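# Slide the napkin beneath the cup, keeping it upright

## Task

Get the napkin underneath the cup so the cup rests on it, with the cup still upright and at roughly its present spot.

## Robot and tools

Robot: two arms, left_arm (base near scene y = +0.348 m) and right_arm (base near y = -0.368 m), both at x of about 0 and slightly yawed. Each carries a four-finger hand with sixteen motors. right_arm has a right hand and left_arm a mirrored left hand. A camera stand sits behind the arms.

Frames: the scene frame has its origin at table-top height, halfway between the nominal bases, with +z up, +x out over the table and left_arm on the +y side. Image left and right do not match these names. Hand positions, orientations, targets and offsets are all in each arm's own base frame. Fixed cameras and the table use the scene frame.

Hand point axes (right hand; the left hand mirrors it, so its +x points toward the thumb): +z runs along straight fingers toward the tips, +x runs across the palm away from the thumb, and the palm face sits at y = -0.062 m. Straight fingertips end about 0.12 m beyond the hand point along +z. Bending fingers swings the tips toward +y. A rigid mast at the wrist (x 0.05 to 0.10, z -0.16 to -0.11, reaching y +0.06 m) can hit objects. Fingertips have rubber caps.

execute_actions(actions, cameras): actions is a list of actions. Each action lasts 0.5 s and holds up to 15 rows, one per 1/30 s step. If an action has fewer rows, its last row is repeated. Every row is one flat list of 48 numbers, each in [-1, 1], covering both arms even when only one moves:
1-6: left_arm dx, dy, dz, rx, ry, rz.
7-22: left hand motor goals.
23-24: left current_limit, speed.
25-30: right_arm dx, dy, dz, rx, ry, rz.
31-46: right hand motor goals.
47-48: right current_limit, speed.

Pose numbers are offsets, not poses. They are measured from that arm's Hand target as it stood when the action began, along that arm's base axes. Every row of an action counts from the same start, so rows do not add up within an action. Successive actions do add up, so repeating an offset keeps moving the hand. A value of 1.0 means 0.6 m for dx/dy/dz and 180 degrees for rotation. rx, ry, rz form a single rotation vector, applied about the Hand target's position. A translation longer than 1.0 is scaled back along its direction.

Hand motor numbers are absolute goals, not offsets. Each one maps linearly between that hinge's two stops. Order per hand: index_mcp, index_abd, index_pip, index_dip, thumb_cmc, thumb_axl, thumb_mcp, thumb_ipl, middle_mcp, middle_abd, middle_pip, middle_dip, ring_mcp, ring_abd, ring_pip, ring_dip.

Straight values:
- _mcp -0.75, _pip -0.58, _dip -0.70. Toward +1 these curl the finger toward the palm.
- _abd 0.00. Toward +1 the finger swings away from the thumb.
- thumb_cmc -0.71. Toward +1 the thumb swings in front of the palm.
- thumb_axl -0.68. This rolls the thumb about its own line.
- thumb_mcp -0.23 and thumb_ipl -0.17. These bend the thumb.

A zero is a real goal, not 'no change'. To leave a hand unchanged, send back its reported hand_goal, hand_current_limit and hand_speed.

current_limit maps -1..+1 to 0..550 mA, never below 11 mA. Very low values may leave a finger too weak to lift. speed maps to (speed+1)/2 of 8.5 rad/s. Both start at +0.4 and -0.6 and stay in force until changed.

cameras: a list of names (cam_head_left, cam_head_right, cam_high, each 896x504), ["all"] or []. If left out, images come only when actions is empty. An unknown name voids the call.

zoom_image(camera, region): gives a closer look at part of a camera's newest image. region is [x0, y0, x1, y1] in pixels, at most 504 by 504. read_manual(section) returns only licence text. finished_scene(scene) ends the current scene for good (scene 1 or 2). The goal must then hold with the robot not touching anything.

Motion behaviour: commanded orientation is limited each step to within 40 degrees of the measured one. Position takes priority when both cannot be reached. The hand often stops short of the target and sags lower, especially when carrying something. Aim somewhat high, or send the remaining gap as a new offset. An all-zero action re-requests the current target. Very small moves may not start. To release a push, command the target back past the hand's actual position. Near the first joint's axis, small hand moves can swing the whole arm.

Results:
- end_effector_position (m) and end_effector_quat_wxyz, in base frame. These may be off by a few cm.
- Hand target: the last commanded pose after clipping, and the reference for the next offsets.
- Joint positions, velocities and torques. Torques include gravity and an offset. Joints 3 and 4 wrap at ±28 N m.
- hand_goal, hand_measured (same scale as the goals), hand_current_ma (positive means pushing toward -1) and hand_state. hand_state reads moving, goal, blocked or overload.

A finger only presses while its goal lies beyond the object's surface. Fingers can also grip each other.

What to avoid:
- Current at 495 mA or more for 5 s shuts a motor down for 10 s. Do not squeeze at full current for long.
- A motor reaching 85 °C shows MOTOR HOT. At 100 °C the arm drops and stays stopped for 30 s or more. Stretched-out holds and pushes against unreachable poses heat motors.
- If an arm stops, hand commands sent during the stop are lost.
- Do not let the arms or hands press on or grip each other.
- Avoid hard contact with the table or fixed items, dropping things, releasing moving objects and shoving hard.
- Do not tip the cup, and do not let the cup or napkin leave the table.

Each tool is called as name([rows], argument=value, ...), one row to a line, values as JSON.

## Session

execute_actions(actions=[])

Scene clock: 0.00 s.
left_arm: end_effector_position=(+0.7699, +0.5199, +0.1624) hand_goal=(-0.754, +0.000, -0.576, -0.696, -0.714, -0.678, -0.226, -0.168, -0.754, +0.000, -0.576, -0.696, -0.754, +0.000, -0.576, -0.696) hand_measured=(-0.754, +0.000, -0.576, -0.696, -0.714, -0.678, -0.226, -0.168, -0.754, +0.000, -0.576, -0.696, -0.754, +0.000, -0.576, -0.696) hand_current_ma=(+0, +0, +0, +0, +0, +0, +0, +0, +0, +0, +0, +0, +0, +0, +0, +0) hand_state=(goal, goal, goal, goal, goal, goal, goal, goal, goal, goal, goal, goal, goal, goal, goal, goal) hand_current_limit=0.40 hand_speed=-0.60 end_effector_quat_wxyz=(+0.007, +0.231, +0.778, +0.584) | right_arm: end_effector_position=(+0.6251, +0.7186, +0.2368) hand_goal=(-0.754, +0.000, -0.576, -0.696, -0.714, -0.678, -0.226, -0.168, -0.754, +0.000, -0.576, -0.696, -0.754, +0.000, -0.576, -0.696) hand_measured=(-0.754, +0.000, -0.576, -0.696, -0.714, -0.678, -0.226, -0.168, -0.754, +0.000, -0.576, -0.696, -0.754, +0.000, -0.576, -0.696) hand_current_ma=(+0, +0, +0, +0, +0, +0, +0, +0, +0, +0, +0, +0, +0, +0, +0, +0) hand_state=(goal, goal, goal, goal, goal, goal, goal, goal, goal, goal, goal, goal, goal, goal, goal, goal) hand_current_limit=0.40 hand_speed=-0.60 end_effector_quat_wxyz=(+0.596, +0.245, +0.606, +0.467)
Joint positions: left_arm=[0.442 2.493 2.123 -0.091 -0.773 -0.058] | right_arm=[0.939 2.618 2.222 0.58 0.649 -0.634]
Joint velocities: within noise
Joint torques (N m): no reading
Motor temperatures (°C): left_arm=[29 29 30 30 29 28] | right_arm=[29 32 34 30 28 29]
Heat: left arm: hottest elbow 30 °C; right arm: hottest elbow 34 °C.
Hand target: left_arm +0.7733, +0.5214, +0.1686; +0.013, +0.226, +0.776, +0.589 | right_arm +0.6248, +0.7183, +0.2539; +0.598, +0.248, +0.594, +0.478

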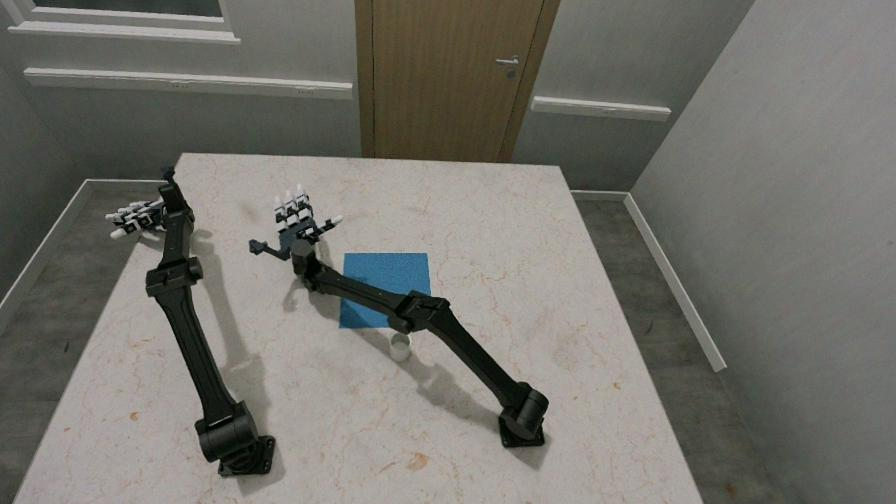

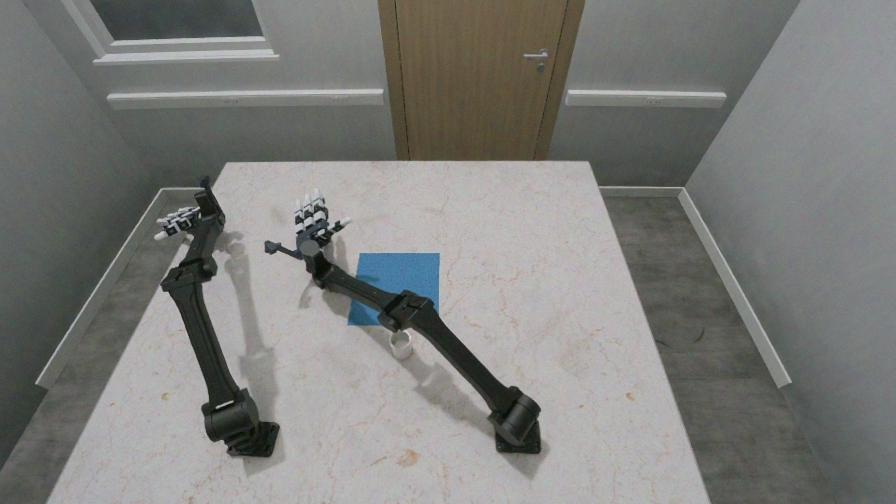

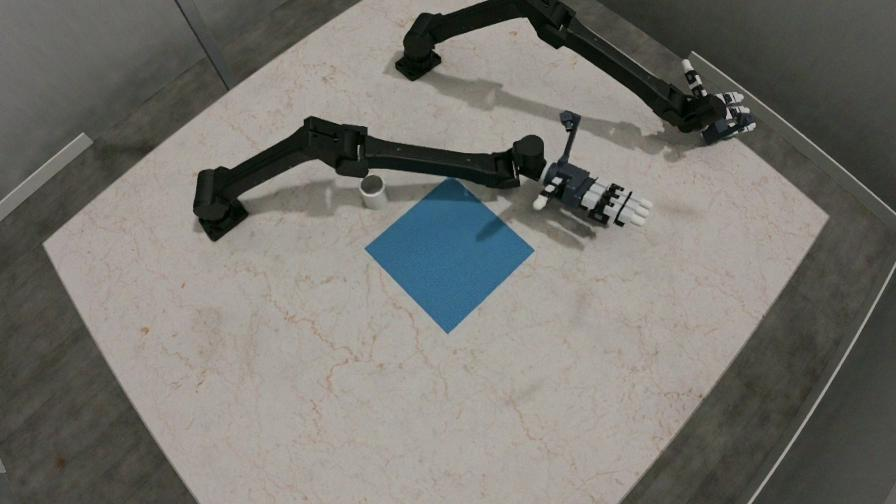

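zoom_image(camera="cam_high", region=[340, 150, 550, 350])

zoom_image(camera="cam_head_right", region=[320, 240, 460, 380])

zoom_image(camera="cam_head_left", region=[320, 240, 460, 380])

zoom_image(camera="cam_high", region=[520, 50, 780, 250])

Scaled by 2.400 from the camera's 896x504 image, which has a finer 1280x720 frame.

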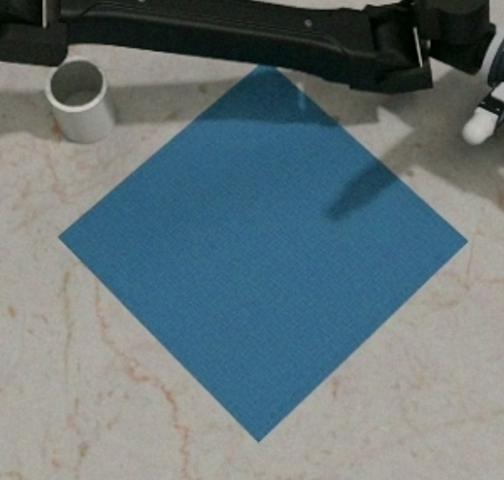

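Scaled by 3.600 from the camera's 896x504 image, which has a finer 1280x720 frame.

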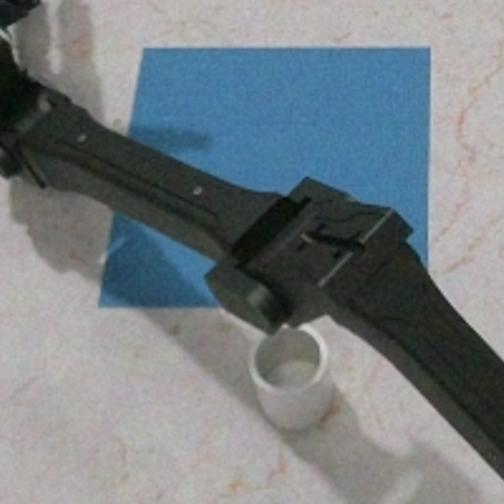

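Scaled by 3.600 from the camera's 896x504 image, which has a finer 1280x720 frame.

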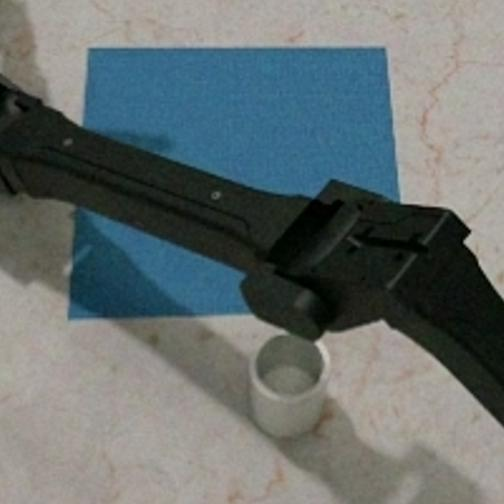

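Scaled by 1.938 from the camera's 896x504 image, which has a finer 1280x720 frame.

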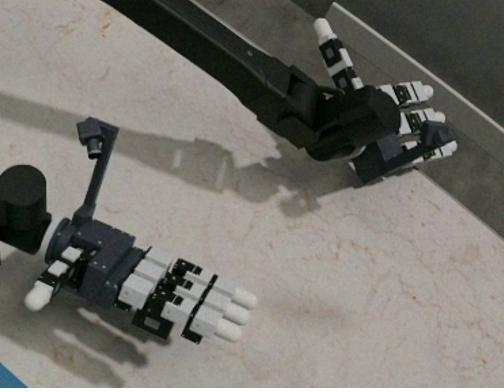

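execute_actions([
  [[-0.03,-0.06,0.05,-0.025,0.0084,-0.0208,-0.411,0,-0.212,-0.333,0.571,-0.678,-0.226,-0.168,-0.411,0,-0.212,-0.333,-0.411,0,-0.212,-0.333,0.4,-0.6,-0.0146,-0.05,0.01,0.0021,0.0234,-0.007,-0.479,0,-0.285,-0.406,-0.714,-0.678,-0.226,-0.168,-0.479,0,-0.285,-0.406,-0.479,0,-0.285,-0.406,0.4,-0.6]],
  [[-0.0579,-0.1114,0.06,-0.05,0.0168,-0.0416,-0.411,0,-0.212,-0.333,0.571,-0.678,-0.226,-0.168,-0.411,0,-0.212,-0.333,-0.411,0,-0.212,-0.333,0.4,-0.6,-0.0146,-0.0956,0.01,0.0041,0.0468,-0.0141,-0.479,0,-0.285,-0.406,-0.714,-0.678,-0.226,-0.168,-0.479,0,-0.285,-0.406,-0.479,0,-0.285,-0.406,0.4,-0.6]],
  [[-0.0579,-0.1114,0.05,-0.05,0.0168,-0.0416,-0.411,0,-0.212,-0.333,0.571,-0.678,-0.226,-0.168,-0.411,0,-0.212,-0.333,-0.411,0,-0.212,-0.333,0.4,-0.6,-0.0146,-0.0956,0.01,0.0041,0.0468,-0.0141,-0.479,0,-0.285,-0.406,-0.714,-0.678,-0.226,-0.168,-0.479,0,-0.285,-0.406,-0.479,0,-0.285,-0.406,0.4,-0.6]],
  [[-0.0579,-0.1114,0.0,-0.05,0.0168,-0.0416,-0.411,0,-0.212,-0.333,0.571,-0.678,-0.226,-0.168,-0.411,0,-0.212,-0.333,-0.411,0,-0.212,-0.333,0.4,-0.6,-0.0146,-0.0956,0.0,0.0041,0.0468,-0.0141,-0.479,0,-0.285,-0.406,-0.714,-0.678,-0.226,-0.168,-0.479,0,-0.285,-0.406,-0.479,0,-0.285,-0.406,0.4,-0.6]],
], cameras=["cam_high","cam_head_right"])

Scene clock: 8.07 s.
left_arm: end_effector_position=(+0.6571, +0.2855, +0.2689) hand_goal=(-0.412, +0.000, -0.212, -0.334, +0.570, -0.678, -0.226, -0.168, -0.412, +0.000, -0.212, -0.334, -0.412, +0.000, -0.212, -0.334) hand_measured=(-0.422, +0.000, -0.218, -0.338, +0.570, -0.678, -0.224, -0.168, -0.424, +0.000, -0.218, -0.336, -0.424, +0.000, -0.218, -0.336) hand_current_ma=(-15, +0, -5, -3, +0, +0, +1, +0, -18, +0, -6, -2, -17, +0, -7, -2) hand_state=(goal, goal, goal, goal, goal, goal, goal, goal, goal, goal, goal, goal, goal, goal, goal, goal) hand_current_limit=0.40 hand_speed=-0.60 end_effector_quat_wxyz=(+0.138, +0.435, +0.828, +0.325) | right_arm: end_effector_position=(+0.5895, +0.5206, +0.2670) hand_goal=(-0.480, +0.000, -0.286, -0.406, -0.714, -0.678, -0.226, -0.168, -0.480, +0.000, -0.286, -0.406, -0.480, +0.000, -0.286, -0.406) hand_measured=(-0.494, +0.000, -0.292, -0.408, -0.720, -0.678, -0.226, -0.168, -0.496, +0.000, -0.290, -0.410, -0.494, +0.000, -0.292, -0.408) hand_current_ma=(-9, +0, -2, -1, -2, +0, +0, +0, -10, +0, -1, -1, -10, +0, -1, -1) hand_state=(goal, goal, goal, goal, goal, goal, goal, goal, goal, goal, goal, goal, goal, goal, goal, goal) hand_current_limit=0.40 hand_speed=-0.60 end_effector_quat_wxyz=(+0.459, +0.415, +0.696, +0.364)
Joint positions: left_arm=[0.294 1.694 1.434 -0.629 -0.255 -0.218] | right_arm=[0.883 1.961 1.453 0.083 0.705 -0.077]
Joint torques (N m): left_arm=[1.44 -19.84 9.48 0.83 -0.09 -0.13] | right_arm=[-1.61 -23 7.86 1.83 0.26 0.09]
Heat: left arm: hottest elbow 32 °C; right arm: hottest elbow 35 °C.
Hand target: left_arm +0.6511, +0.2848, +0.2646; +0.135, +0.434, +0.832, +0.317 | right_arm +0.5898, +0.5162, +0.2718; +0.457, +0.419, +0.695, +0.365
Off the commanded pose: left_arm 0.007 m, 1 deg | right_arm 0.007 m, 1 deg.
Images, in order (width x height): cam_head_right 896x504, cam_high 896x504.

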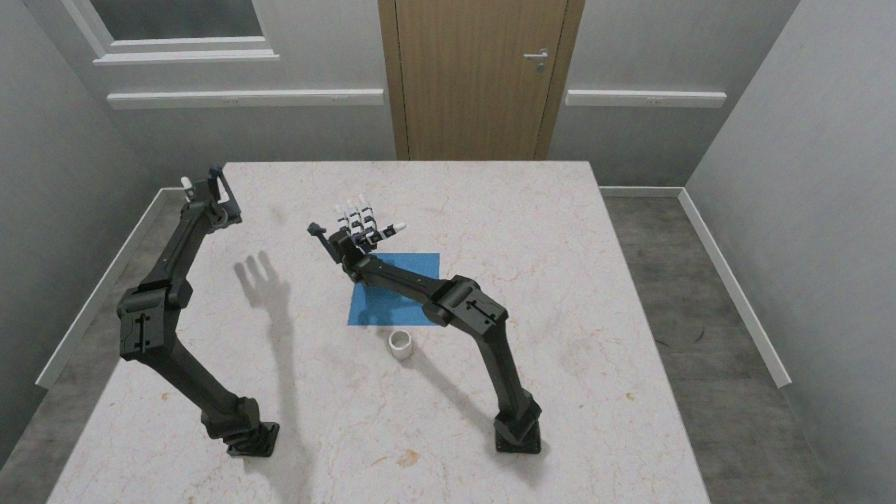

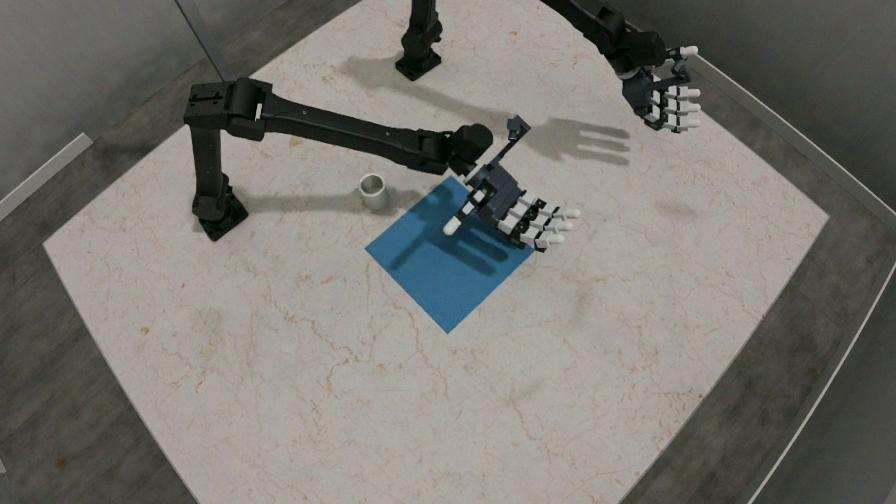

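execute_actions([
  [[-0.0579,-0.1114,0.0,-0.05,0.0168,-0.0416,-0.411,0,-0.212,-0.333,0.571,-0.678,-0.226,-0.168,-0.411,0,-0.212,-0.333,-0.411,0,-0.212,-0.333,0.4,-0.6,-0.0146,-0.0956,0.0,0.0041,0.0468,-0.0141,-0.479,0,-0.285,-0.406,-0.714,-0.678,-0.226,-0.168,-0.479,0,-0.285,-0.406,-0.479,0,-0.285,-0.406,0.4,-0.6]],
  [[-0.0579,-0.1114,0.0,-0.05,0.0168,-0.0416,-0.411,0,-0.212,-0.333,0.571,-0.678,-0.226,-0.168,-0.411,0,-0.212,-0.333,-0.411,0,-0.212,-0.333,0.4,-0.6,-0.0146,-0.0956,0.0,0.0041,0.0468,-0.0141,-0.479,0,-0.285,-0.406,-0.714,-0.678,-0.226,-0.168,-0.479,0,-0.285,-0.406,-0.479,0,-0.285,-0.406,0.4,-0.6]],
  [[-0.0579,-0.1114,0.0,-0.05,0.0168,-0.0416,-0.411,0,-0.212,-0.333,0.571,-0.678,-0.226,-0.168,-0.411,0,-0.212,-0.333,-0.411,0,-0.212,-0.333,0.4,-0.6,-0.0146,-0.0956,0.0,0.0041,0.0468,-0.0141,-0.479,0,-0.285,-0.406,-0.714,-0.678,-0.226,-0.168,-0.479,0,-0.285,-0.406,-0.479,0,-0.285,-0.406,0.4,-0.6]],
  [[-0.0579,-0.1114,0.0,-0.05,0.0168,-0.0416,-0.411,0,-0.212,-0.333,0.571,-0.678,-0.226,-0.168,-0.411,0,-0.212,-0.333,-0.411,0,-0.212,-0.333,0.4,-0.6,-0.0146,-0.0956,0.0,0.0041,0.0468,-0.0141,-0.479,0,-0.285,-0.406,-0.714,-0.678,-0.226,-0.168,-0.479,0,-0.285,-0.406,-0.479,0,-0.285,-0.406,0.4,-0.6]],
], cameras=["cam_high","cam_head_right"])

Scene clock: 11.03 s.
left_arm: end_effector_position=(+0.5188, +0.0195, +0.2693) hand_goal=(-0.412, +0.000, -0.212, -0.334, +0.570, -0.678, -0.226, -0.168, -0.412, +0.000, -0.212, -0.334, -0.412, +0.000, -0.212, -0.334) hand_measured=(-0.420, +0.000, -0.216, -0.338, +0.568, -0.678, -0.224, -0.168, -0.422, +0.000, -0.218, -0.336, -0.422, +0.000, -0.218, -0.336) hand_current_ma=(-10, +0, -5, -3, -1, +0, +2, +0, -13, +0, -6, -2, -12, +0, -7, -2) hand_state=(goal, goal, goal, goal, goal, goal, goal, goal, goal, goal, goal, goal, goal, goal, goal, goal) hand_current_limit=0.40 hand_speed=-0.60 end_effector_quat_wxyz=(+0.256, +0.595, +0.761, -0.037) | right_arm: end_effector_position=(+0.5562, +0.2854, +0.2673) hand_goal=(-0.480, +0.000, -0.286, -0.406, -0.714, -0.678, -0.226, -0.168, -0.480, +0.000, -0.286, -0.406, -0.480, +0.000, -0.286, -0.406) hand_measured=(-0.494, +0.000, -0.292, -0.408, -0.720, -0.678, -0.224, -0.168, -0.494, +0.000, -0.290, -0.410, -0.494, +0.000, -0.292, -0.408) hand_current_ma=(-9, +0, -2, -1, -2, +0, +0, +0, -10, +0, -1, -1, -9, +0, -1, -1) hand_state=(goal, goal, goal, goal, goal, goal, goal, goal, goal, goal, goal, goal, goal, goal, goal, goal) hand_current_limit=0.40 hand_speed=-0.60 end_effector_quat_wxyz=(+0.257, +0.576, +0.749, +0.202)
Joint positions: left_arm=[0.098 1.286 1.194 -1.138 0.403 -0.215] | right_arm=[0.644 1.51 1.243 -0.74 0.375 0.274]
Joint torques (N m): left_arm=[1.26 -11.34 9.07 0.23 0.52 0.19] | right_arm=[-1.26 -15.27 8.96 1.32 0.36 0.08]
Heat: left arm: hottest elbow 32 °C; right arm: hottest elbow 36 °C.
Hand target: left_arm +0.5122, +0.0174, +0.2644; +0.250, +0.598, +0.760, -0.043 | right_arm +0.5547, +0.2867, +0.2720; +0.255, +0.577, +0.748, +0.204
Off the commanded pose: left_arm 0.008 m, 1 deg | right_arm 0.005 m, 0 deg.
Images, in order (width x height): cam_head_right 896x504, cam_high 896x504.

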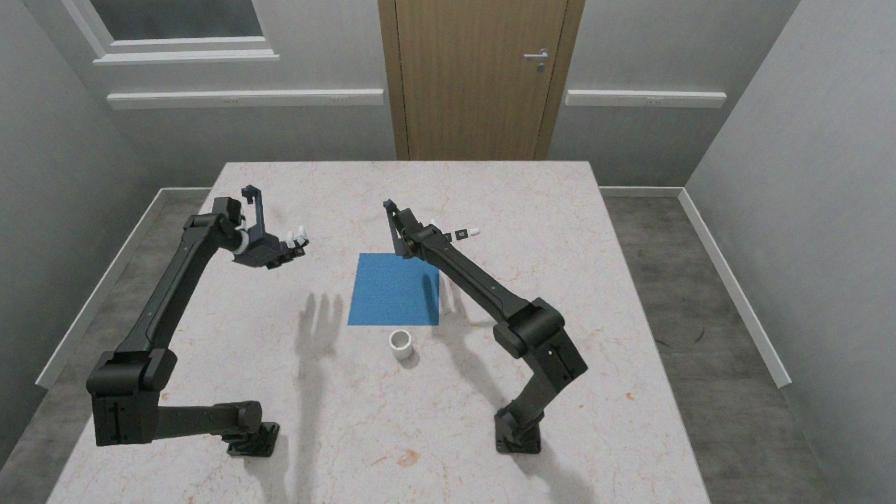

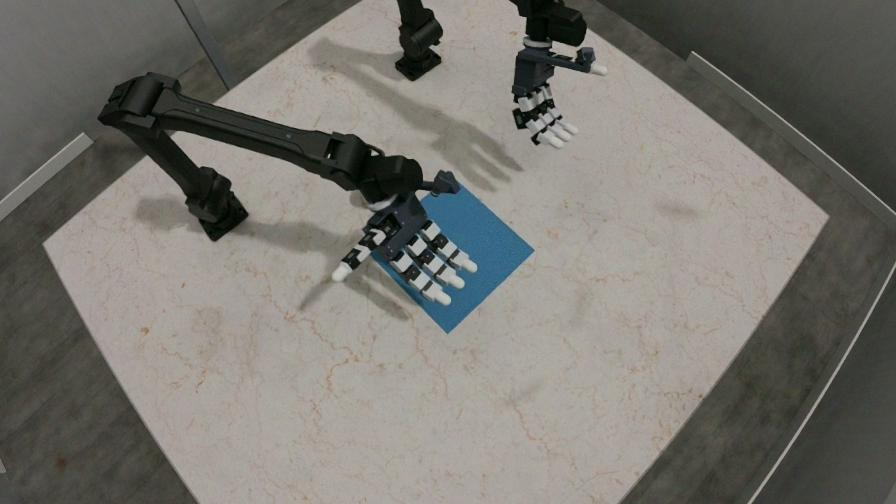

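execute_actions([
  [[-0.0579,-0.1114,0.0,-0.05,0.0168,-0.0416,-0.411,0,-0.212,-0.333,0.571,-0.678,-0.226,-0.168,-0.411,0,-0.212,-0.333,-0.411,0,-0.212,-0.333,0.4,-0.6,-0.0146,-0.0956,0.0,0.0041,0.0468,-0.0141,-0.479,0,-0.285,-0.406,-0.714,-0.678,-0.226,-0.168,-0.479,0,-0.285,-0.406,-0.479,0,-0.285,-0.406,0.4,-0.6]],
  [[-0.0579,-0.1114,0.0,-0.05,0.0168,-0.0416,-0.411,0,-0.212,-0.333,0.571,-0.678,-0.226,-0.168,-0.411,0,-0.212,-0.333,-0.411,0,-0.212,-0.333,0.4,-0.6,-0.0146,-0.0956,0.0,0.0041,0.0468,-0.0141,-0.479,0,-0.285,-0.406,-0.714,-0.678,-0.226,-0.168,-0.479,0,-0.285,-0.406,-0.479,0,-0.285,-0.406,0.4,-0.6]],
  [[-0.0579,-0.1114,0.0,-0.05,0.0168,-0.0416,-0.411,0,-0.212,-0.333,0.571,-0.678,-0.226,-0.168,-0.411,0,-0.212,-0.333,-0.411,0,-0.212,-0.333,0.4,-0.6,-0.0146,-0.0956,0.0,0.0041,0.0468,-0.0141,-0.479,0,-0.285,-0.406,-0.714,-0.678,-0.226,-0.168,-0.479,0,-0.285,-0.406,-0.479,0,-0.285,-0.406,0.4,-0.6]],
  [[-0.0579,-0.1114,0.0,-0.05,0.0168,-0.0416,-0.411,0,-0.212,-0.333,0.571,-0.678,-0.226,-0.168,-0.411,0,-0.212,-0.333,-0.411,0,-0.212,-0.333,0.4,-0.6,-0.0146,-0.0956,0.0,0.0041,0.0468,-0.0141,-0.479,0,-0.285,-0.406,-0.714,-0.678,-0.226,-0.168,-0.479,0,-0.285,-0.406,-0.479,0,-0.285,-0.406,0.4,-0.6]],
], cameras=["cam_high","cam_head_right"])

Scene clock: 14.13 s.
left_arm: end_effector_position=(+0.3755, -0.2501, +0.2645) hand_goal=(-0.412, +0.000, -0.212, -0.334, +0.570, -0.678, -0.226, -0.168, -0.412, +0.000, -0.212, -0.334, -0.412, +0.000, -0.212, -0.334) hand_measured=(-0.414, -0.002, -0.216, -0.338, +0.564, -0.678, -0.224, -0.168, -0.416, -0.002, -0.216, -0.336, -0.414, -0.002, -0.216, -0.336) hand_current_ma=(-2, -1, -3, -3, -7, +0, +2, +0, -3, -1, -3, -2, -3, -1, -4, -2) hand_state=(goal, goal, goal, goal, goal, goal, goal, goal, goal, goal, goal, goal, goal, goal, goal, goal) hand_current_limit=0.40 hand_speed=-0.60 end_effector_quat_wxyz=(+0.318, +0.659, +0.554, -0.396) | right_arm: end_effector_position=(+0.5066, +0.0501, +0.2536) hand_goal=(-0.480, +0.000, -0.286, -0.406, -0.714, -0.678, -0.226, -0.168, -0.480, +0.000, -0.286, -0.406, -0.480, +0.000, -0.286, -0.406) hand_measured=(-0.488, +0.000, -0.292, -0.408, -0.716, -0.678, -0.224, -0.168, -0.488, +0.000, -0.290, -0.410, -0.488, +0.000, -0.292, -0.408) hand_current_ma=(-3, +0, -2, -1, -1, +0, +1, +0, -4, +0, -1, -1, -4, +0, -1, -1) hand_state=(goal, goal, goal, goal, goal, goal, goal, goal, goal, goal, goal, goal, goal, goal, goal, goal) hand_current_limit=0.40 hand_speed=-0.60 end_effector_quat_wxyz=(+0.022, +0.687, +0.726, +0.012)
Joint positions: left_arm=[-0.291 1.192 1.022 -1.229 1.058 -0.219] | right_arm=[0.17 1.423 1.375 -1.477 0.022 0.115]
Joint torques (N m): left_arm=[1.26 -9 8.59 0.99 1.09 0.08] | right_arm=[-0.79 -11.52 11.67 0.38 0.02 -0.05]
Heat: left arm: hottest elbow 33 °C; right arm: hottest elbow 36 °C.
Hand target: left_arm +0.3732, -0.2499, +0.2644; +0.322, +0.658, +0.554, -0.396 | right_arm +0.5197, +0.0574, +0.2721; +0.030, +0.681, +0.731, +0.024
Off the commanded pose: left_arm 0.002 m, 0 deg | right_arm 0.024 m, 2 deg.
Images, in order (width x height): cam_head_right 896x504, cam_high 896x504.

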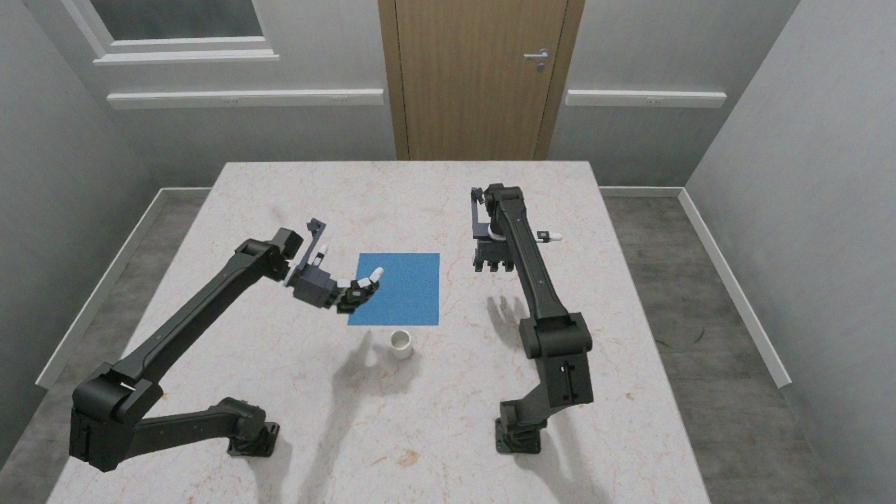

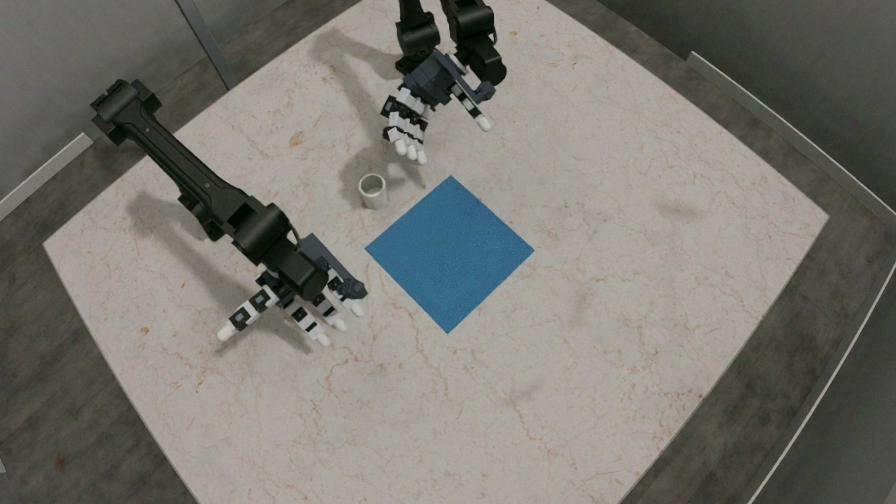

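execute_actions([
  [[-0.0476,-0.0917,-0.02,-0.042,0.0132,-0.035,-0.411,0,-0.212,-0.333,0.571,-0.678,-0.226,-0.168,-0.411,0,-0.212,-0.333,-0.411,0,-0.212,-0.333,0.4,-0.6,0,-0.02,0,0,0,0,-0.479,0,-0.285,-0.406,-0.714,-0.678,-0.226,-0.168,-0.479,0,-0.285,-0.406,-0.479,0,-0.285,-0.406,0.4,-0.6]],
  [[-0.0476,-0.0917,-0.03,-0.042,0.0132,-0.035,-0.411,0,-0.212,-0.333,0.571,-0.678,-0.226,-0.168,-0.411,0,-0.212,-0.333,-0.411,0,-0.212,-0.333,0.4,-0.6,0,-0.02,0,0,0,0,-0.479,0,-0.285,-0.406,-0.714,-0.678,-0.226,-0.168,-0.479,0,-0.285,-0.406,-0.479,0,-0.285,-0.406,0.4,-0.6]],
  [[-0.0476,-0.0917,-0.04,-0.042,0.0132,-0.035,-0.411,0,-0.212,-0.333,0.571,-0.678,-0.226,-0.168,-0.411,0,-0.212,-0.333,-0.411,0,-0.212,-0.333,0.4,-0.6,0,0,0,0,0,0,-0.479,0,-0.285,-0.406,-0.714,-0.678,-0.226,-0.168,-0.479,0,-0.285,-0.406,-0.479,0,-0.285,-0.406,0.4,-0.6]],
], cameras=["cam_high","cam_head_right"])

zoom_image(camera="cam_high", region=[300, 70, 480, 230])

zoom_image(camera="cam_head_right", region=[320, 240, 460, 380])

Scene clock: 17.30 s.
left_arm: end_effector_position=(+0.2896, -0.4148, +0.2153) hand_goal=(-0.412, +0.000, -0.212, -0.334, +0.570, -0.678, -0.226, -0.168, -0.412, +0.000, -0.212, -0.334, -0.412, +0.000, -0.212, -0.334) hand_measured=(-0.414, -0.002, -0.214, -0.336, +0.562, -0.678, -0.224, -0.168, -0.414, -0.002, -0.214, -0.336, -0.414, -0.002, -0.214, -0.336) hand_current_ma=(-1, -2, -2, -2, -10, +0, +1, +0, -1, -1, -2, -2, -1, -1, -2, -2) hand_state=(goal, goal, goal, goal, goal, goal, goal, goal, goal, goal, goal, goal, goal, goal, goal, goal) hand_current_limit=0.40 hand_speed=-0.60 end_effector_quat_wxyz=(+0.325, +0.653, +0.356, -0.585) | right_arm: end_effector_position=(+0.5093, +0.0338, +0.2535) hand_goal=(-0.480, +0.000, -0.286, -0.406, -0.714, -0.678, -0.226, -0.168, -0.480, +0.000, -0.286, -0.406, -0.480, +0.000, -0.286, -0.406) hand_measured=(-0.488, +0.000, -0.292, -0.408, -0.716, -0.678, -0.224, -0.168, -0.488, +0.000, -0.290, -0.410, -0.488, +0.000, -0.292, -0.408) hand_current_ma=(-3, +0, -2, -1, -1, +0, +1, +0, -4, +0, -1, -1, -4, +0, -1, -1) hand_state=(goal, goal, goal, goal, goal, goal, goal, goal, goal, goal, goal, goal, goal, goal, goal, goal) hand_current_limit=0.40 hand_speed=-0.60 end_effector_quat_wxyz=(+0.021, +0.682, +0.731, +0.012)
Joint positions: left_arm=[-0.629 1.379 0.84 -0.492 1.447 -0.535] | right_arm=[0.127 1.423 1.375 -1.477 0.017 0.058]
Joint torques (N m): left_arm=[1.2 -10.23 7.84 1.39 1.04 0.13] | right_arm=[-1.73 -12.34 11.1 0.38 -0.01 -0.06]
Heat: left arm: hottest elbow 33 °C; right arm: hottest elbow 37 °C.
Hand target: left_arm +0.2876, -0.4149, +0.2106; +0.341, +0.638, +0.370, -0.583 | right_arm +0.5197, +0.0334, +0.2721; +0.030, +0.681, +0.731, +0.024
Off the commanded pose: left_arm 0.005 m, 3 deg | right_arm 0.021 m, 2 deg.
Images, in order (width x height): cam_head_right 896x504, cam_high 896x504.

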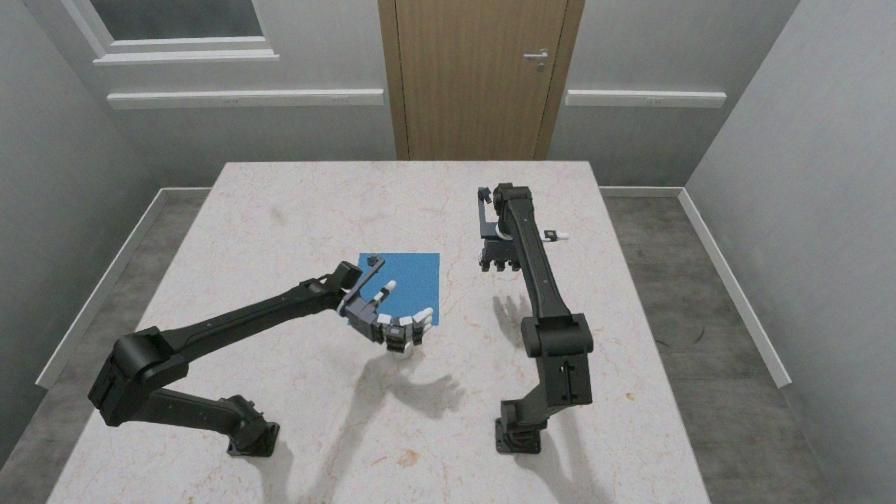

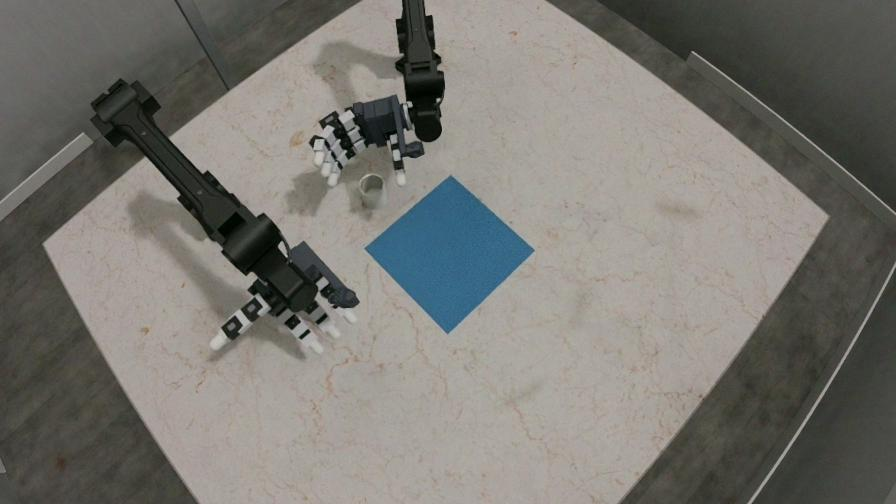

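Scaled by 2.800 from the camera's 896x504 image, which has a finer 1280x720 frame.

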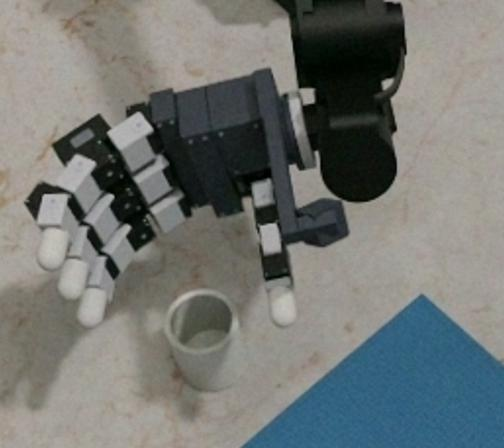

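Scaled by 3.600 from the camera's 896x504 image, which has a finer 1280x720 frame.

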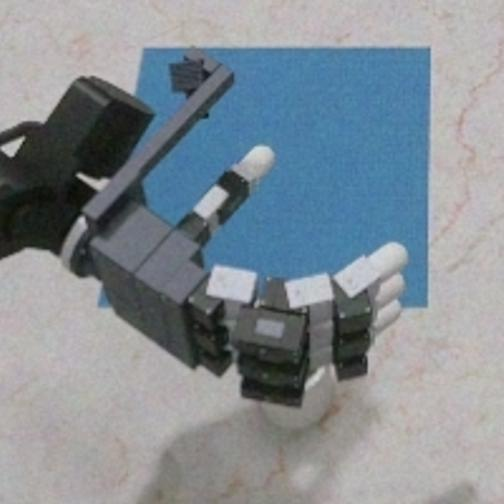

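execute_actions([
  [[0,0,-0.08,0,0,0,-0.411,0,-0.212,-0.333,0.571,-0.678,-0.226,-0.168,-0.411,0,-0.212,-0.333,-0.411,0,-0.212,-0.333,0.4,-0.6,0,0,0,0,0,0,-0.479,0,-0.285,-0.406,-0.714,-0.678,-0.226,-0.168,-0.479,0,-0.285,-0.406,-0.479,0,-0.285,-0.406,0.4,-0.6]],
  [[0,0,-0.075,0,0,0,-0.411,0,-0.212,-0.333,0.571,-0.678,-0.226,-0.168,-0.411,0,-0.212,-0.333,-0.411,0,-0.212,-0.333,0.4,-0.6,0,0,0,0,0,0,-0.479,0,-0.285,-0.406,-0.714,-0.678,-0.226,-0.168,-0.479,0,-0.285,-0.406,-0.479,0,-0.285,-0.406,0.4,-0.6]],
], cameras=["cam_high","cam_head_right"])

zoom_image(camera="cam_high", region=[300, 70, 480, 230])

zoom_image(camera="cam_head_right", region=[320, 240, 460, 380])

Scene clock: 19.73 s.
left_arm: end_effector_position=(+0.2920, -0.4140, +0.1259) hand_goal=(-0.412, +0.000, -0.212, -0.334, +0.570, -0.678, -0.226, -0.168, -0.412, +0.000, -0.212, -0.334, -0.412, +0.000, -0.212, -0.334) hand_measured=(-0.414, -0.002, -0.214, -0.336, +0.562, -0.678, -0.224, -0.168, -0.414, -0.002, -0.214, -0.336, -0.414, -0.002, -0.214, -0.336) hand_current_ma=(-1, -2, -2, -2, -10, +0, +1, +0, -1, -1, -2, -2, -1, -1, -2, -2) hand_state=(goal, goal, goal, goal, goal, goal, goal, goal, goal, goal, goal, goal, goal, goal, goal, goal) hand_current_limit=0.40 hand_speed=-0.60 end_effector_quat_wxyz=(+0.336, +0.648, +0.360, -0.581) | right_arm: end_effector_position=(+0.5093, +0.0338, +0.2535) hand_goal=(-0.480, +0.000, -0.286, -0.406, -0.714, -0.678, -0.226, -0.168, -0.480, +0.000, -0.286, -0.406, -0.480, +0.000, -0.286, -0.406) hand_measured=(-0.488, +0.000, -0.292, -0.408, -0.716, -0.678, -0.224, -0.168, -0.488, +0.000, -0.290, -0.410, -0.488, +0.000, -0.292, -0.408) hand_current_ma=(-3, +0, -2, -1, -1, +0, +1, +0, -4, +0, -1, -1, -4, +0, -1, -1) hand_state=(goal, goal, goal, goal, goal, goal, goal, goal, goal, goal, goal, goal, goal, goal, goal, goal) hand_current_limit=0.40 hand_speed=-0.60 end_effector_quat_wxyz=(+0.021, +0.682, +0.731, +0.012)
Joint positions: left_arm=[-0.629 1.552 0.685 0.032 1.437 -0.724] | right_arm=[0.127 1.423 1.375 -1.477 0.017 0.058]
Joint torques (N m): left_arm=[0.73 -10.23 6.11 1.59 0.67 0.13] | right_arm=[-1.79 -12.34 11.12 0.39 0 -0.06]
Heat: left arm: hottest elbow 33 °C; right arm: hottest elbow 38 °C.
Hand target: left_arm +0.2874, -0.4150, +0.1175; +0.341, +0.638, +0.370, -0.583 | right_arm +0.5197, +0.0334, +0.2721; +0.030, +0.681, +0.731, +0.024
Off the commanded pose: left_arm 0.010 m, 2 deg | right_arm 0.021 m, 2 deg.
Images, in order (width x height): cam_head_right 896x504, cam_high 896x504.

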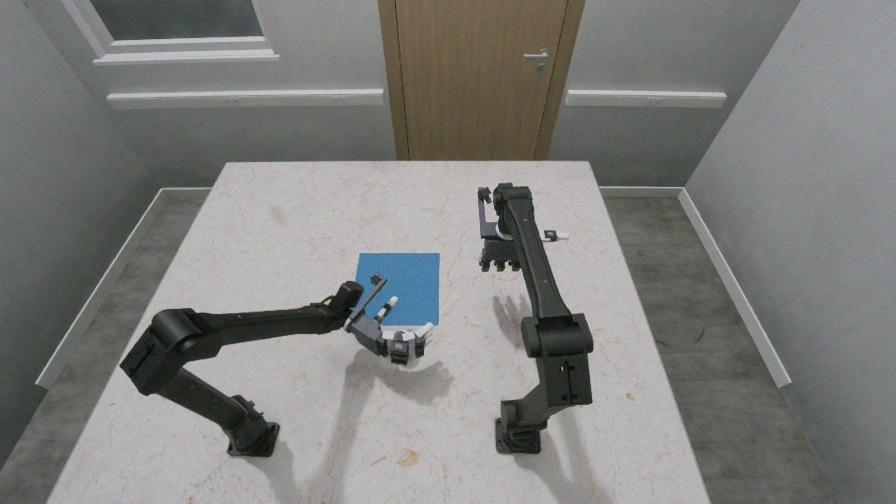

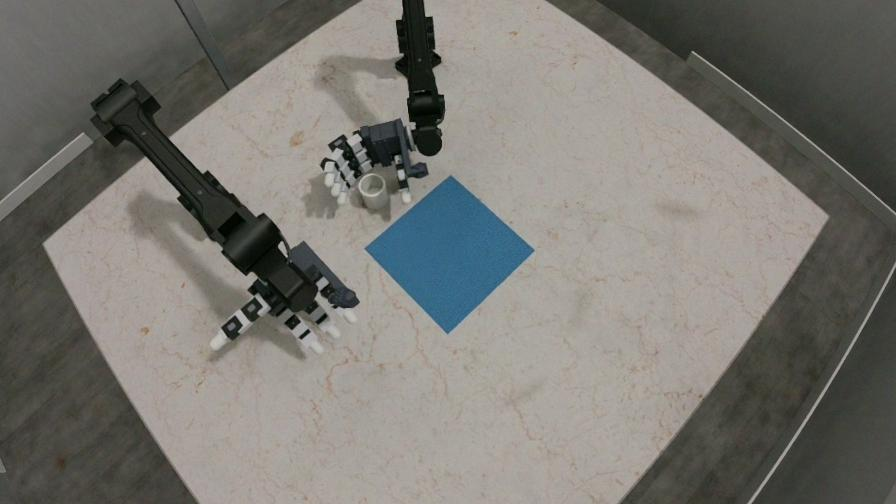

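Scaled by 2.800 from the camera's 896x504 image, which has a finer 1280x720 frame.

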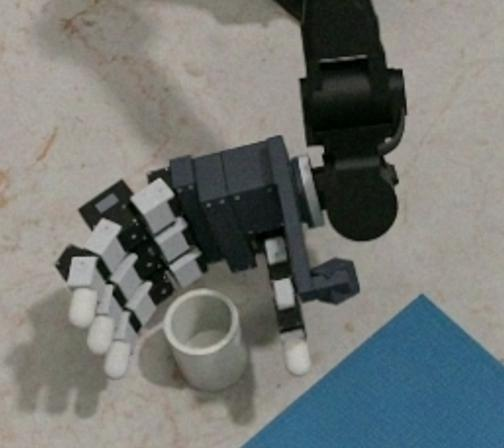

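Scaled by 3.600 from the camera's 896x504 image, which has a finer 1280x720 frame.

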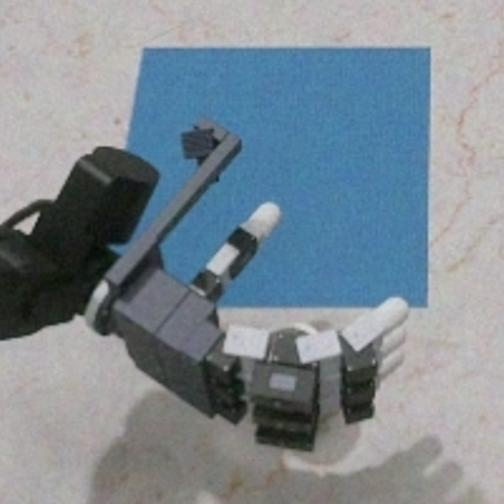

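execute_actions([
  [[-0.01,0.006,-0.05,0,0,0,-0.411,0,-0.212,-0.333,0.571,-0.678,-0.226,-0.168,-0.411,0,-0.212,-0.333,-0.411,0,-0.212,-0.333,0.4,-0.6,0,0,0,0,0,0,-0.479,0,-0.285,-0.406,-0.714,-0.678,-0.226,-0.168,-0.479,0,-0.285,-0.406,-0.479,0,-0.285,-0.406,0.4,-0.6]],
  [[0,0,-0.05,0,0,0,-0.411,0,-0.212,-0.333,0.571,-0.678,-0.226,-0.168,-0.411,0,-0.212,-0.333,-0.411,0,-0.212,-0.333,0.4,-0.6,0,0,0,0,0,0,-0.479,0,-0.285,-0.406,-0.714,-0.678,-0.226,-0.168,-0.479,0,-0.285,-0.406,-0.479,0,-0.285,-0.406,0.4,-0.6]],
  [[0,0,-0.026,0,0,0,-0.411,0,-0.212,-0.333,0.571,-0.678,-0.226,-0.168,-0.411,0,-0.212,-0.333,-0.411,0,-0.212,-0.333,0.4,-0.6,0,0,0,0,0,0,-0.479,0,-0.285,-0.406,-0.714,-0.678,-0.226,-0.168,-0.479,0,-0.285,-0.406,-0.479,0,-0.285,-0.406,0.4,-0.6]],
], cameras=["cam_high","cam_head_right"])

zoom_image(camera="cam_high", region=[300, 70, 480, 230])

zoom_image(camera="cam_head_right", region=[320, 240, 460, 380])

Scene clock: 22.37 s.
left_arm: end_effector_position=(+0.2878, -0.4117, +0.0535) hand_goal=(-0.412, +0.000, -0.212, -0.334, +0.570, -0.678, -0.226, -0.168, -0.412, +0.000, -0.212, -0.334, -0.412, +0.000, -0.212, -0.334) hand_measured=(-0.414, -0.002, -0.214, -0.336, +0.562, -0.678, -0.224, -0.168, -0.414, -0.002, -0.214, -0.336, -0.414, -0.002, -0.214, -0.336) hand_current_ma=(-1, -2, -2, -2, -10, +0, +1, +0, -1, -1, -2, -2, -1, -1, -2, -2) hand_state=(goal, goal, goal, goal, goal, goal, goal, goal, goal, goal, goal, goal, goal, goal, goal, goal) hand_current_limit=0.40 hand_speed=-0.60 end_effector_quat_wxyz=(+0.348, +0.642, +0.363, -0.579) | right_arm: end_effector_position=(+0.5093, +0.0338, +0.2535) hand_goal=(-0.480, +0.000, -0.286, -0.406, -0.714, -0.678, -0.226, -0.168, -0.480, +0.000, -0.286, -0.406, -0.480, +0.000, -0.286, -0.406) hand_measured=(-0.488, +0.000, -0.292, -0.408, -0.716, -0.678, -0.224, -0.168, -0.488, +0.000, -0.290, -0.410, -0.488, +0.000, -0.292, -0.408) hand_current_ma=(-3, +0, -2, -1, -1, +0, +1, +0, -4, +0, -1, -1, -4, +0, -1, -1) hand_state=(goal, goal, goal, goal, goal, goal, goal, goal, goal, goal, goal, goal, goal, goal, goal, goal) hand_current_limit=0.40 hand_speed=-0.60 end_effector_quat_wxyz=(+0.021, +0.682, +0.731, +0.012)
Joint positions: left_arm=[-0.636 1.78 0.596 0.549 1.422 -0.914] | right_arm=[0.127 1.423 1.375 -1.477 0.017 0.058]
Joint torques (N m): left_arm=[0.73 -10.34 3.85 1.77 0.51 0.17] | right_arm=[-1.73 -12.28 11.11 0.39 -0.01 -0.06]
Heat: left arm: hottest elbow 33 °C; right arm: hottest elbow 38 °C.
Hand target: left_arm +0.2816, -0.4113, +0.0418; +0.341, +0.638, +0.370, -0.583 | right_arm +0.5197, +0.0334, +0.2721; +0.030, +0.681, +0.731, +0.024
Off the commanded pose: left_arm 0.013 m, 1 deg | right_arm 0.021 m, 2 deg.
Images, in order (width x height): cam_head_right 896x504, cam_high 896x504.

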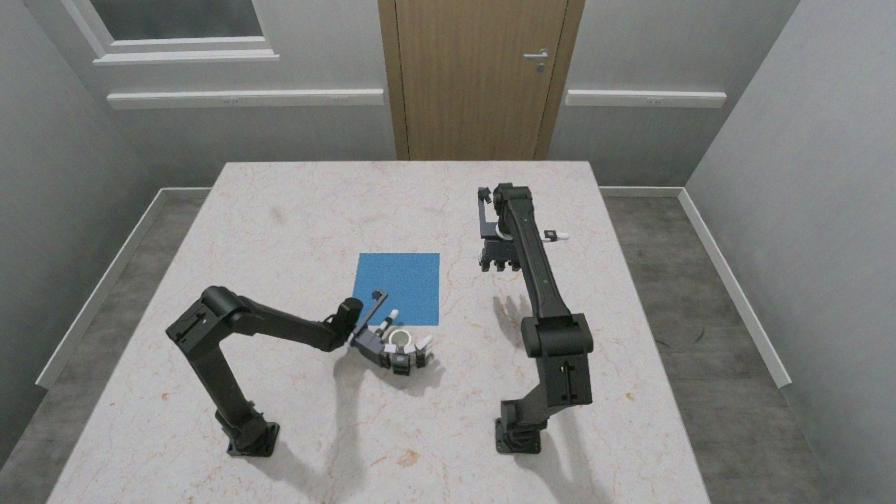

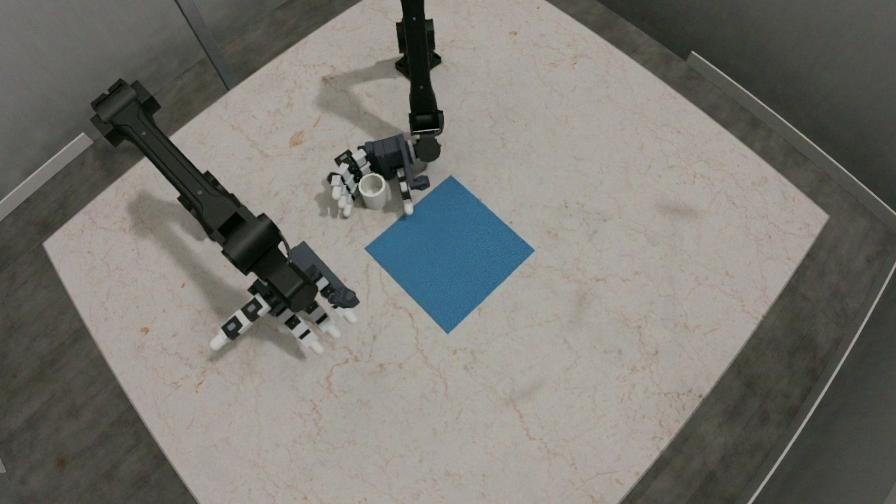

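Scaled by 2.800 from the camera's 896x504 image, which has a finer 1280x720 frame.

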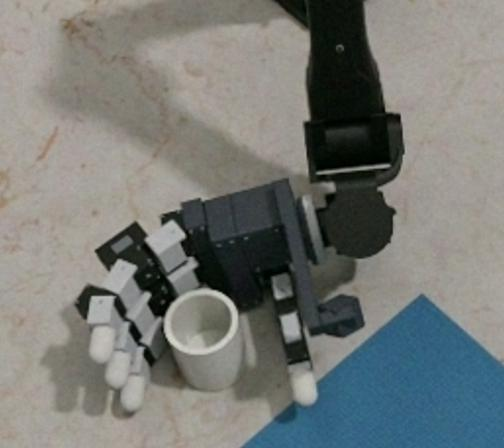

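Scaled by 3.600 from the camera's 896x504 image, which has a finer 1280x720 frame.

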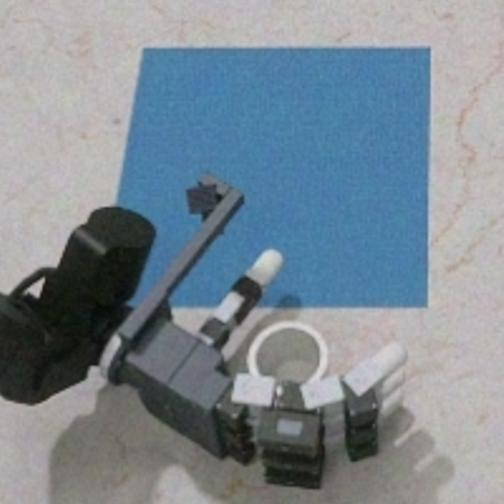

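execute_actions([
  [[0.0145,-0.0082,-0.012,0,0,0,-0.411,0,-0.212,-0.333,0.571,-0.678,-0.1,-0.1,-0.411,0,-0.212,-0.333,-0.411,0,-0.212,-0.333,0.0,-0.7,0,0,0,0,0,0,-0.479,0,-0.285,-0.406,-0.714,-0.678,-0.226,-0.168,-0.479,0,-0.285,-0.406,-0.479,0,-0.285,-0.406,0.4,-0.6]],
  [[0,0,0,0,0,0,-0.411,0,0.4,-0.333,0.571,-0.678,0.17,0,-0.411,0,0.4,-0.333,-0.411,0,-0.212,-0.333,0.0,-0.7,0,0,0,0,0,0,-0.479,0,-0.285,-0.406,-0.714,-0.678,-0.226,-0.168,-0.479,0,-0.285,-0.406,-0.479,0,-0.285,-0.406,0.4,-0.6]],
], cameras=["cam_high","cam_head_right"])

zoom_image(camera="cam_high", region=[300, 70, 480, 230])

zoom_image(camera="cam_head_right", region=[320, 240, 460, 380])

Scene clock: 24.20 s.
left_arm: end_effector_position=(+0.2871, -0.4123, +0.0437) hand_goal=(-0.412, +0.000, +0.400, -0.334, +0.570, -0.678, +0.170, +0.000, -0.412, +0.000, +0.400, -0.334, -0.412, +0.000, -0.212, -0.334) hand_measured=(-0.414, +0.008, +0.392, -0.336, +0.562, -0.678, +0.168, -0.002, -0.414, -0.002, +0.396, -0.336, -0.414, -0.002, -0.214, -0.336) hand_current_ma=(-2, +8, -10, -2, -11, +0, -2, -2, -1, -1, -3, -2, -1, -1, -2, -2) hand_state=(goal, goal, goal, goal, goal, goal, goal, goal, goal, goal, goal, goal, goal, goal, goal, goal) hand_current_limit=0.00 hand_speed=-0.70 end_effector_quat_wxyz=(+0.345, +0.640, +0.364, -0.582) | right_arm: end_effector_position=(+0.5093, +0.0338, +0.2535) hand_goal=(-0.480, +0.000, -0.286, -0.406, -0.714, -0.678, -0.226, -0.168, -0.480, +0.000, -0.286, -0.406, -0.480, +0.000, -0.286, -0.406) hand_measured=(-0.488, +0.000, -0.292, -0.408, -0.716, -0.678, -0.224, -0.168, -0.488, +0.000, -0.290, -0.410, -0.488, +0.000, -0.292, -0.408) hand_current_ma=(-3, +0, -2, -1, -1, +0, +1, +0, -4, +0, -1, -1, -4, +0, -1, -1) hand_state=(goal, goal, goal, goal, goal, goal, goal, goal, goal, goal, goal, goal, goal, goal, goal, goal) hand_current_limit=0.40 hand_speed=-0.60 end_effector_quat_wxyz=(+0.021, +0.682, +0.731, +0.012)
Joint positions: left_arm=[-0.638 1.816 0.596 0.599 1.425 -0.938] | right_arm=[0.127 1.423 1.375 -1.477 0.017 0.058]
Joint torques (N m): left_arm=[0.97 -9.88 5.48 1.68 0.4 0.11] | right_arm=[-1.79 -12.34 11.1 0.38 0 -0.06]
Motor temperatures (°C): left_arm=[29 31 33 31 29 28] | right_arm=[29 33 39 30 28 29]
Heat: left arm: hottest elbow 33 °C; right arm: hottest elbow 39 °C.
Hand target: left_arm +0.2902, -0.4163, +0.0347; +0.341, +0.638, +0.370, -0.583 | right_arm +0.5197, +0.0334, +0.2721; +0.030, +0.681, +0.731, +0.024
Off the commanded pose: left_arm 0.010 m, 1 deg | right_arm 0.021 m, 2 deg.
Images, in order (width x height): cam_head_right 896x504, cam_high 896x504.

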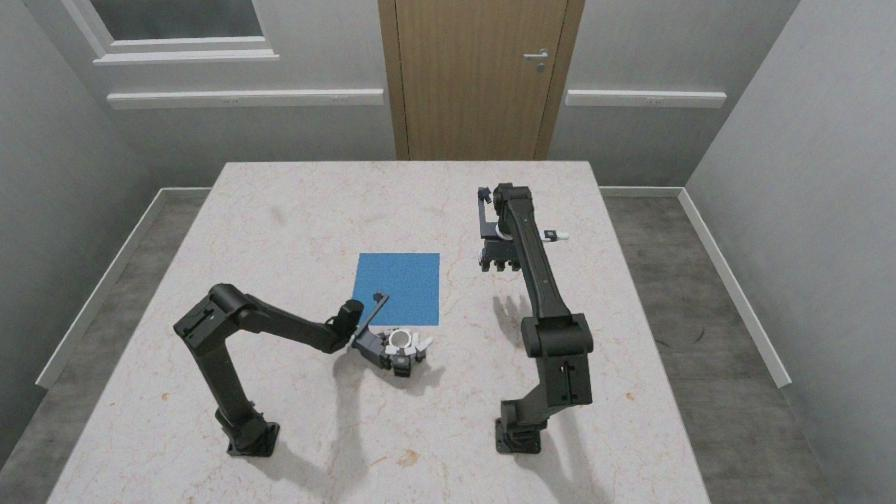

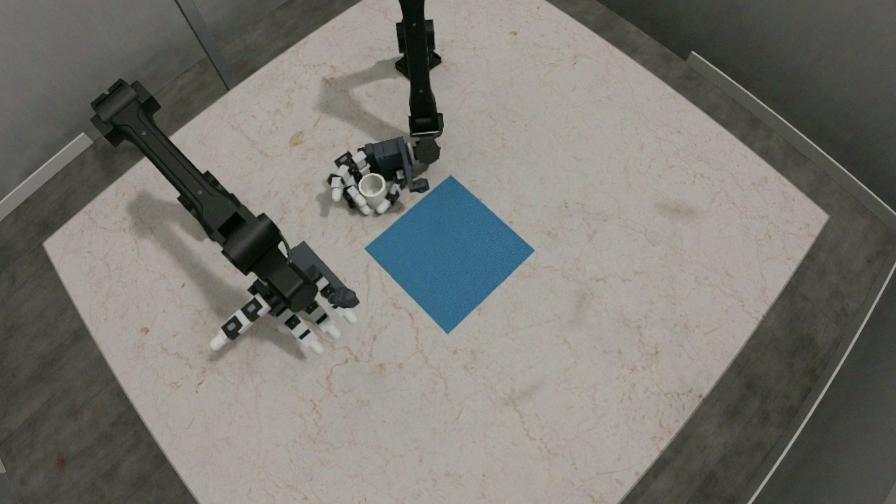

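Scaled by 2.800 from the camera's 896x504 image, which has a finer 1280x720 frame.

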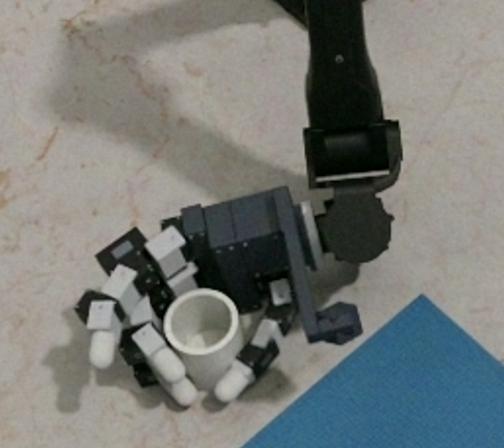

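Scaled by 3.600 from the camera's 896x504 image, which has a finer 1280x720 frame.

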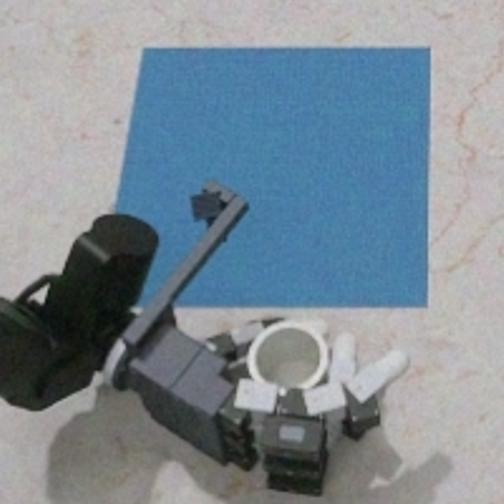

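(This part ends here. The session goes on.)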